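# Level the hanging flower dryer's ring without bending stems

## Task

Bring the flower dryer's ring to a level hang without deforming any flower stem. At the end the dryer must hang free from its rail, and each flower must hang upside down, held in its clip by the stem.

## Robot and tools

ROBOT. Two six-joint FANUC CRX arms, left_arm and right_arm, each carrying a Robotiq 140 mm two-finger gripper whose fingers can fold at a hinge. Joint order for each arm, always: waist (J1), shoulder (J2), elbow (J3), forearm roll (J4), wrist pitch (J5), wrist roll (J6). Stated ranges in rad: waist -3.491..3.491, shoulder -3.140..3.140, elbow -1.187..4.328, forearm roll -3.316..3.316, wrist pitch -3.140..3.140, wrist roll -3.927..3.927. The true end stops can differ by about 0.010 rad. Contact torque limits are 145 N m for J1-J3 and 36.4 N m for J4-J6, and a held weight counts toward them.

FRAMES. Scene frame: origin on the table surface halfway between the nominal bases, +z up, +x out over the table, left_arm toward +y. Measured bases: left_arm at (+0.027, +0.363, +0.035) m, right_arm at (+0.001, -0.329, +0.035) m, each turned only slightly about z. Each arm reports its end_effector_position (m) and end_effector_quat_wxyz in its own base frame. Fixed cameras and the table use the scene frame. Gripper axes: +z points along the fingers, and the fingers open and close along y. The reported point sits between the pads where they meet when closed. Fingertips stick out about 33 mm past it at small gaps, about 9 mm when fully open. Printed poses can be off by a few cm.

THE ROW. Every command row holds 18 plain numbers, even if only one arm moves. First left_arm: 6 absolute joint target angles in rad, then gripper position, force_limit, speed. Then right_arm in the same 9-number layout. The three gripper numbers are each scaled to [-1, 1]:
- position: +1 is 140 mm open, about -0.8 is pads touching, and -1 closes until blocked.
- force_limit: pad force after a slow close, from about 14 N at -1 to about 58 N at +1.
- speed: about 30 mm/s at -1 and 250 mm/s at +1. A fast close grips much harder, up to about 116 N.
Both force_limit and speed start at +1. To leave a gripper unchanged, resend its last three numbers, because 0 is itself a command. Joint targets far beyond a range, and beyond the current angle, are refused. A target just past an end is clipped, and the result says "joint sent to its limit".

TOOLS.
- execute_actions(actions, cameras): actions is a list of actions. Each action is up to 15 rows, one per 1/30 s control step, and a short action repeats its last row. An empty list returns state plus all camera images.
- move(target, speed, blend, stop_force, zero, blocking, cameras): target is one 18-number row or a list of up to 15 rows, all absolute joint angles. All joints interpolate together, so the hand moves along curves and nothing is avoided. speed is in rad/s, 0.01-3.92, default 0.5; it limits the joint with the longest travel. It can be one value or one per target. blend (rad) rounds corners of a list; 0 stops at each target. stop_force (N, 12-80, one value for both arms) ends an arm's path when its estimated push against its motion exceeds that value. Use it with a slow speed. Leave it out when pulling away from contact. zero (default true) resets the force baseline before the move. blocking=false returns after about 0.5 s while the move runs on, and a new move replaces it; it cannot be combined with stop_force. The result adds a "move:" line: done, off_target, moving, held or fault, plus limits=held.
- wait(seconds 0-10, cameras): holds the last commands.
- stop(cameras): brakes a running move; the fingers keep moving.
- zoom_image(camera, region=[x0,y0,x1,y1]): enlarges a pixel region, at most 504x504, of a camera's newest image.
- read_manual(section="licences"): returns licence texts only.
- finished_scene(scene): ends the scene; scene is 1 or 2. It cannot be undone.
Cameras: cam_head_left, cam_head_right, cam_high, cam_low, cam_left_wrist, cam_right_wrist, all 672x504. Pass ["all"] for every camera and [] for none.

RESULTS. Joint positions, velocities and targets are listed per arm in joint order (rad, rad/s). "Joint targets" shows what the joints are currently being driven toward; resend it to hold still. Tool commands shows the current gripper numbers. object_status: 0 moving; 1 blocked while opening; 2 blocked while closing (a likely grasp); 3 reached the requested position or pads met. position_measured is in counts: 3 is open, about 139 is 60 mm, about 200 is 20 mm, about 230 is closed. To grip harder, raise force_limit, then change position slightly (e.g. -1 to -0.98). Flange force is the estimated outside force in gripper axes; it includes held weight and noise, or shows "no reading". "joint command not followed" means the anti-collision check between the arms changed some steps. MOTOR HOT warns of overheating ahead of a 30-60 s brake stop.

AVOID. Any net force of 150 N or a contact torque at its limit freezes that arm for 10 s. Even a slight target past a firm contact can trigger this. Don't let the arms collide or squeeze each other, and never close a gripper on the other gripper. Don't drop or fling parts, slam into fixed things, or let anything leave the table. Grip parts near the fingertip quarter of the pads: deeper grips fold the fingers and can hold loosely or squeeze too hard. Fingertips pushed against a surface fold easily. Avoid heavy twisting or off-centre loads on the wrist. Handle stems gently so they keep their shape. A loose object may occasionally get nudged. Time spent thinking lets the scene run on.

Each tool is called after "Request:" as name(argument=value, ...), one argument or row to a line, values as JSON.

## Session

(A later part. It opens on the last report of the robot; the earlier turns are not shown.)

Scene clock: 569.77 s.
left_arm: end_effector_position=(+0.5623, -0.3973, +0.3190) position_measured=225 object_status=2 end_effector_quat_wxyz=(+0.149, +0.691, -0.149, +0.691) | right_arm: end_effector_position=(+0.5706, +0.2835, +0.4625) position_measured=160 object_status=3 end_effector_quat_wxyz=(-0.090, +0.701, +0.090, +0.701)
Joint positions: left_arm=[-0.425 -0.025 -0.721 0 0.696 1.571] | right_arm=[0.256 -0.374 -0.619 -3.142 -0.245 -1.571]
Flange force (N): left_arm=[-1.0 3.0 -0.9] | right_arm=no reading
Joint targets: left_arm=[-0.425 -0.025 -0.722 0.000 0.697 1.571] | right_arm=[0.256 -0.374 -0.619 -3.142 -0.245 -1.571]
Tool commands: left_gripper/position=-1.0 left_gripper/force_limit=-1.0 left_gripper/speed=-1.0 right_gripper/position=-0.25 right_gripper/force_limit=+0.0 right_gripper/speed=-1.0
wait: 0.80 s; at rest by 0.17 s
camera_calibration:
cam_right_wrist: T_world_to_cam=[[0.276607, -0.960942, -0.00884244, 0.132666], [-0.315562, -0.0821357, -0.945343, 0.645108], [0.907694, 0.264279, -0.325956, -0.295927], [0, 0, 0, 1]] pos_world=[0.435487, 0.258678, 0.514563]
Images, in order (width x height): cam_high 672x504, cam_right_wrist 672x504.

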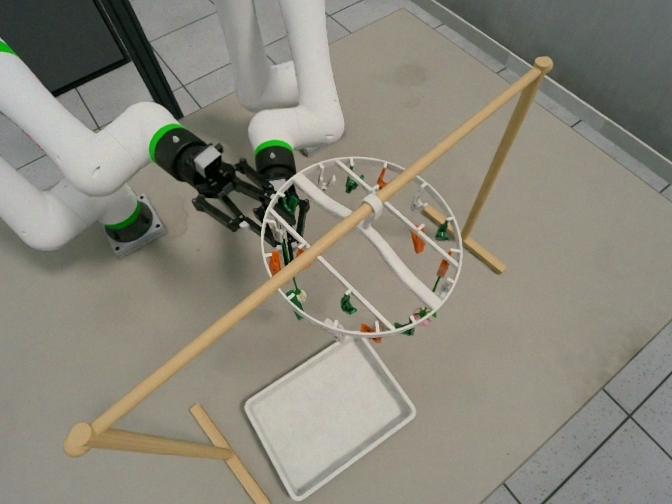

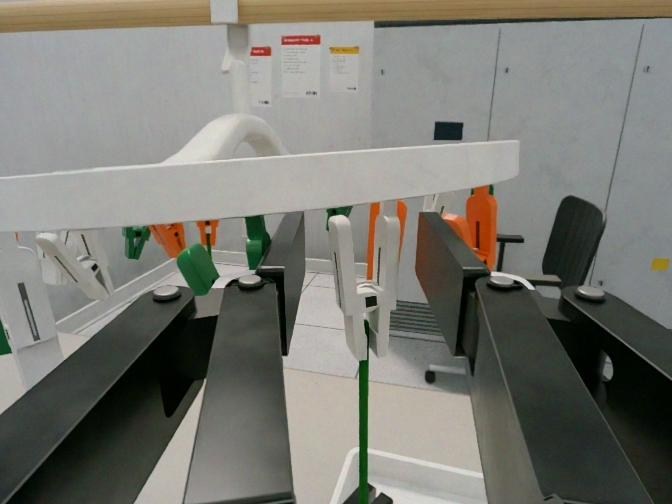

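Request:
move(
  target=[
    [-0.4251,-0.025,-0.7215,0,0.6965,1.5708,-1,-1,-1,0.2557,-0.5575,-0.7219,-3.1416,-0.1644,-1.5708,-0.25,0,-1],
    [-0.4251,-0.025,-0.7215,0,0.6965,1.5708,-0.6,-1,-1,0.2557,-0.5575,-0.7219,-3.1416,-0.1644,-1.5708,-0.25,0,-1],
  ],
  speed=0.3,
  cameras=["cam_right_wrist","cam_left_wrist"],
)

Request:
move(
  target=[
    [-0.4251,-0.3101,-0.9491,0,0.639,1.5708,-0.6,-1,-1,0.1,-0.5575,-0.7219,-3.1416,-0.1644,-1.5708,-0.25,0,-1],
  ],
  speed=0.2,
  cameras=[],
)

Request:
wait(
  seconds=6,
  cameras=["all"],
)

Request:
zoom_image(
  camera="cam_low",
  region=[290, 130, 410, 260],
)

Request:
zoom_image(
  camera="cam_head_left",
  region=[190, 50, 360, 270],
)

Scene clock: 580.97 s.
left_arm: end_effector_position=(+0.5623, -0.3973, +0.3190) position_measured=205 object_status=0 end_effector_quat_wxyz=(+0.149, +0.691, -0.149, +0.691) | right_arm: end_effector_position=(+0.5126, +0.2684, +0.4625) position_measured=160 object_status=3 end_effector_quat_wxyz=(-0.090, +0.701, +0.090, +0.701)
Joint positions: left_arm=[-0.425 -0.025 -0.722 0 0.696 1.571] | right_arm=[0.256 -0.558 -0.722 -3.142 -0.164 -1.571]
Flange force (N): left_arm=[-1.0 2.7 0.1] | right_arm=no reading
Joint targets: left_arm=[-0.425 -0.025 -0.722 0.000 0.697 1.571] | right_arm=[0.256 -0.557 -0.722 -3.142 -0.164 -1.571]
move: done
camera_calibration:
cam_left_wrist: T_world_to_cam=[[-0.42297, -0.906136, 0.00378835, -0.11537], [-0.300194, 0.136179, -0.944108, 0.530501], [0.854974, -0.400466, -0.329616, -0.391287], [0, 0, 0, 1]] pos_world=[0.444995, -0.333481, 0.372313]
cam_right_wrist: T_world_to_cam=[[0.276607, -0.960942, -0.00884244, 0.134131], [-0.315562, -0.0821357, -0.945343, 0.62562], [0.907694, 0.264279, -0.325956, -0.23914], [0, 0, 0, 1]] pos_world=[0.377387, 0.243478, 0.514663]
Images, in order (width x height): cam_left_wrist 672x504, cam_right_wrist 672x504.

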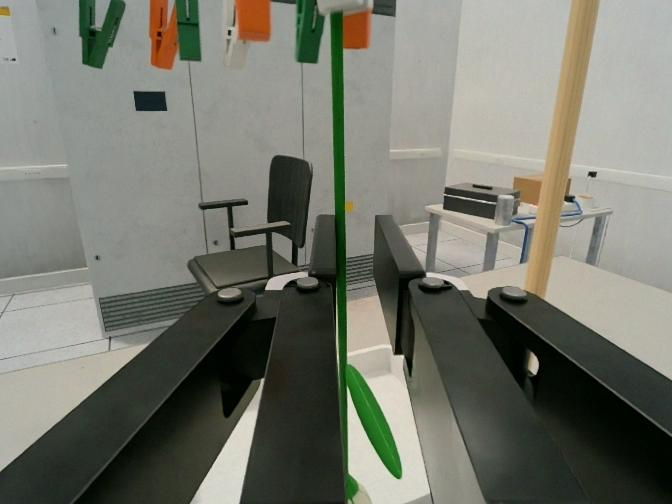

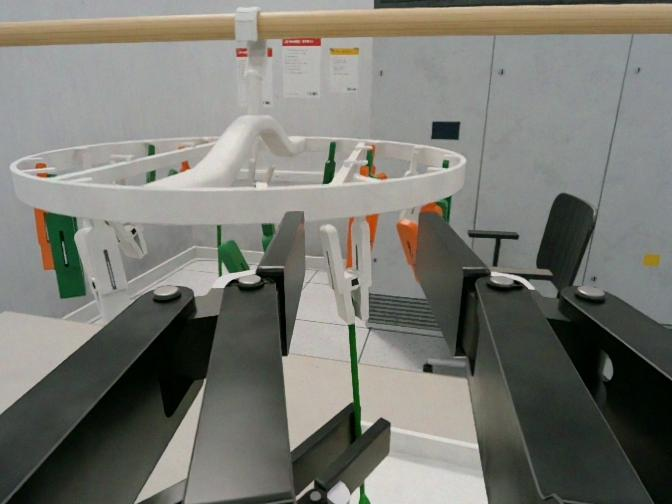

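Scene clock: 582.73 s.
left_arm: end_effector_position=(+0.4716, -0.3562, +0.3190) position_measured=205 object_status=3 end_effector_quat_wxyz=(+0.149, +0.691, -0.149, +0.691) | right_arm: end_effector_position=(+0.5480, +0.1856, +0.4625) position_measured=160 object_status=3 end_effector_quat_wxyz=(-0.035, +0.706, +0.035, +0.706)
Joint positions: left_arm=[-0.425 -0.31 -0.949 0 0.639 1.571] | right_arm=[0.1 -0.558 -0.722 -3.142 -0.164 -1.571]
Flange force (N): no reading
Joint targets: left_arm=[-0.425 -0.310 -0.949 0.000 0.639 1.571] | right_arm=[0.100 -0.557 -0.722 -3.142 -0.164 -1.571]
move: done
No camera images: "cameras" was empty.

Scene clock: 588.73 s.
left_arm: end_effector_position=(+0.4716, -0.3562, +0.3190) position_measured=205 object_status=3 end_effector_quat_wxyz=(+0.149, +0.691, -0.149, +0.691) | right_arm: end_effector_position=(+0.5480, +0.1856, +0.4625) position_measured=160 object_status=3 end_effector_quat_wxyz=(-0.035, +0.706, +0.035, +0.706)
Joint positions: left_arm=[-0.425 -0.31 -0.949 0 0.639 1.571] | right_arm=[0.1 -0.558 -0.722 -3.142 -0.164 -1.571]
Flange force (N): no reading
Joint targets: left_arm=[-0.425 -0.310 -0.949 0.000 0.639 1.571] | right_arm=[0.100 -0.557 -0.722 -3.142 -0.164 -1.571]
Tool commands: left_gripper/position=-0.6 left_gripper/force_limit=-1.0 left_gripper/speed=-1.0 right_gripper/position=-0.25 right_gripper/force_limit=+0.0 right_gripper/speed=-1.0
wait: 6.00 s; at rest by 0.17 s
camera_calibration:
cam_left_wrist: T_world_to_cam=[[-0.42297, -0.906136, 0.00378835, -0.116491], [-0.300194, 0.136179, -0.944108, 0.497677], [0.854974, -0.400466, -0.329616, -0.297282], [0, 0, 0, 1]] pos_world=[0.354295, -0.292381, 0.372313]
cam_right_wrist: T_world_to_cam=[[0.124308, -0.992205, -0.00879302, 0.134099], [-0.324469, -0.0322732, -0.945346, 0.625645], [0.937693, 0.120367, -0.325951, -0.239199], [0, 0, 0, 1]] pos_world=[0.410628, 0.182037, 0.514663]

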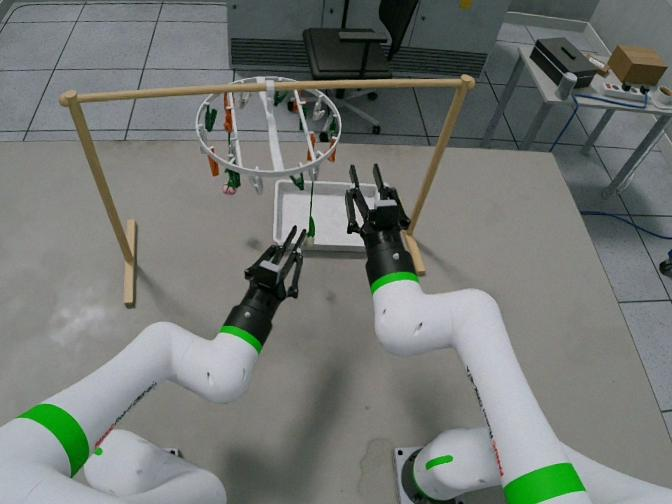

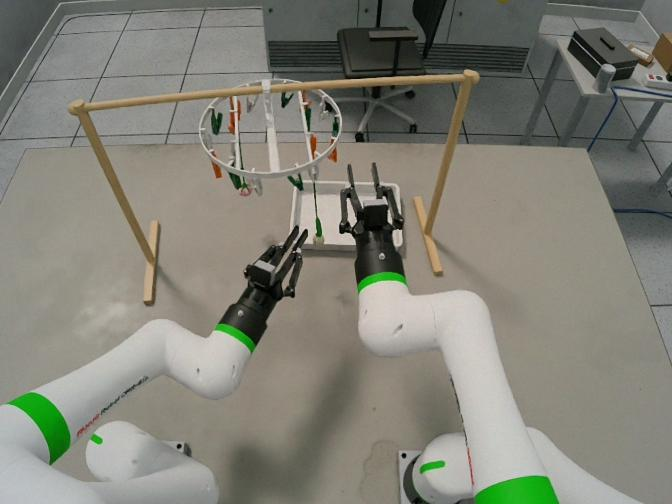

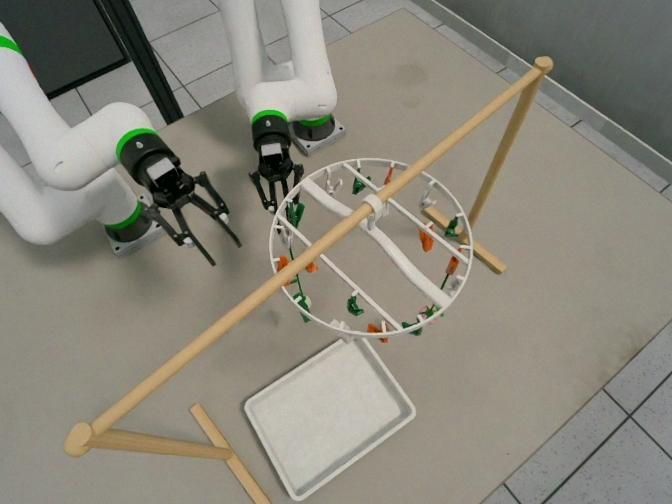

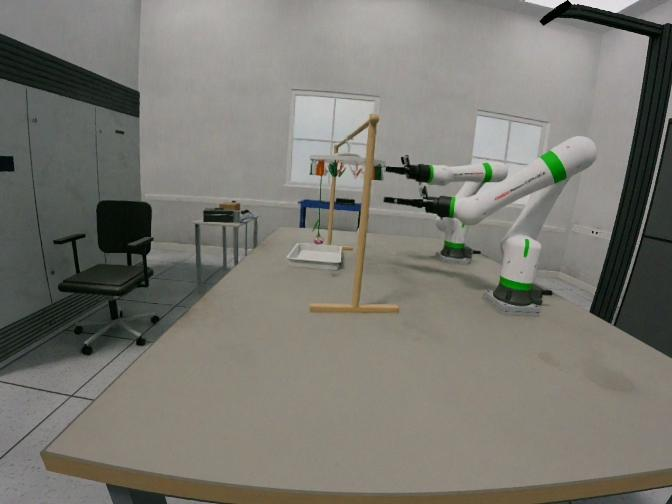

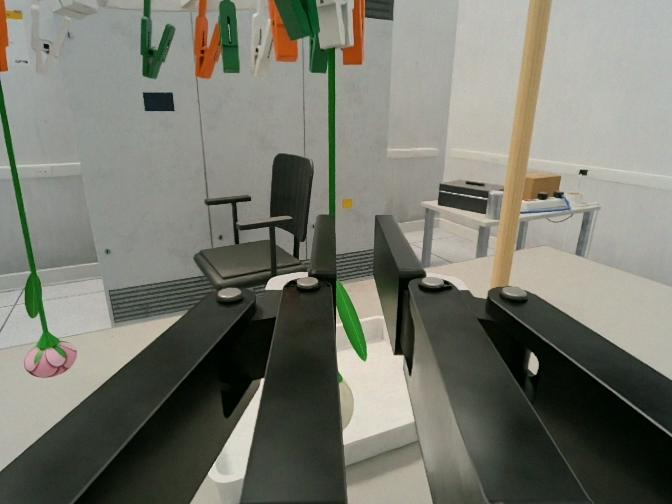

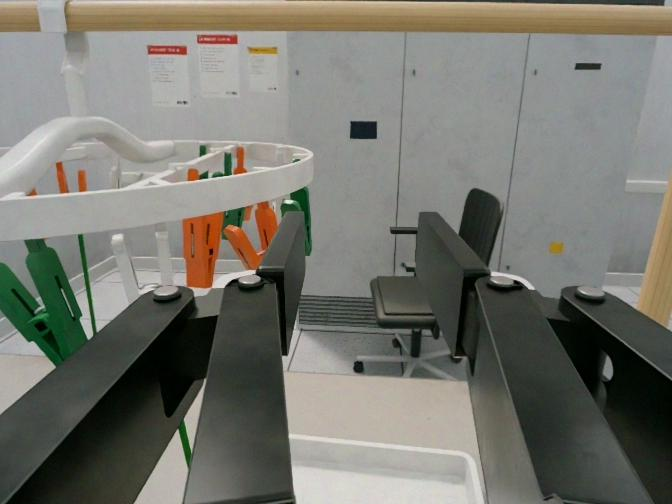

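Scaled by 3.877 from the camera's 672x504 image, which has a finer 960x720 frame.

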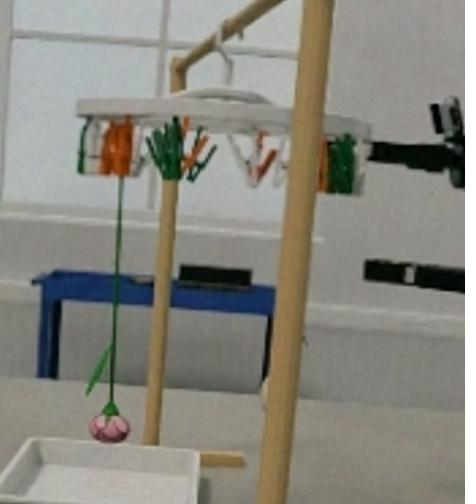

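Scaled by 2.291 from the camera's 672x504 image, which has a finer 960x720 frame.

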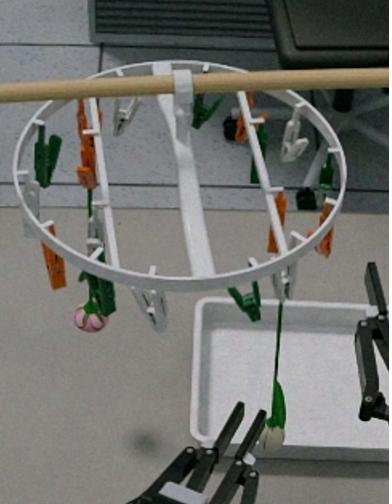

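Request:
move(
  target=[-0.425,-0.310,-0.949,0,0.639,1.571,-0.6,-1,-1,0.1,-0.75,-0.72,-3.1416,-0.164,-1.571,-0.25,0,-1],
  cameras=["cam_low","cam_high"],
)

Scene clock: 597.40 s.
left_arm: end_effector_position=(+0.4717, -0.3562, +0.3191) position_measured=205 object_status=3 end_effector_quat_wxyz=(+0.149, +0.691, -0.149, +0.691) | right_arm: end_effector_position=(+0.4847, +0.1793, +0.5666) position_measured=160 object_status=3 end_effector_quat_wxyz=(-0.039, +0.635, +0.032, +0.771)
Joint positions: left_arm=[-0.425 -0.31 -0.949 0 0.639 1.571] | right_arm=[0.1 -0.75 -0.72 -3.142 -0.164 -1.571]
Flange force (N): no reading
Joint targets: left_arm=[-0.425 -0.310 -0.949 0.000 0.639 1.571] | right_arm=[0.100 -0.750 -0.720 -3.142 -0.164 -1.571]
move: done
Images, in order (width x height): cam_high 672x504, cam_low 672x504.

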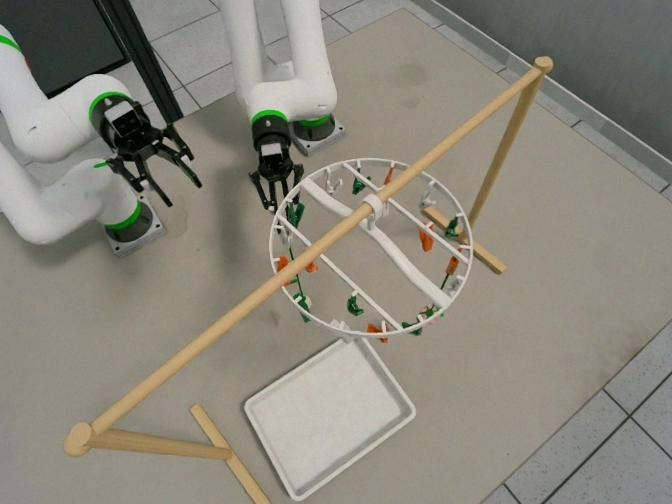

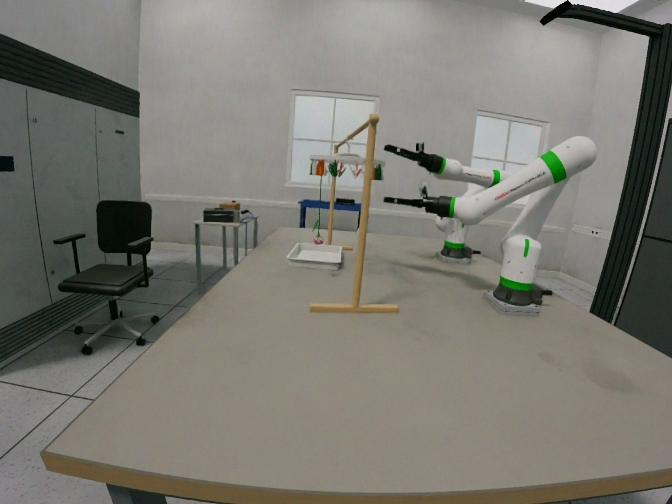

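Request:
finished_scene(
  scene=2,
)

The scene is finished: the task was done.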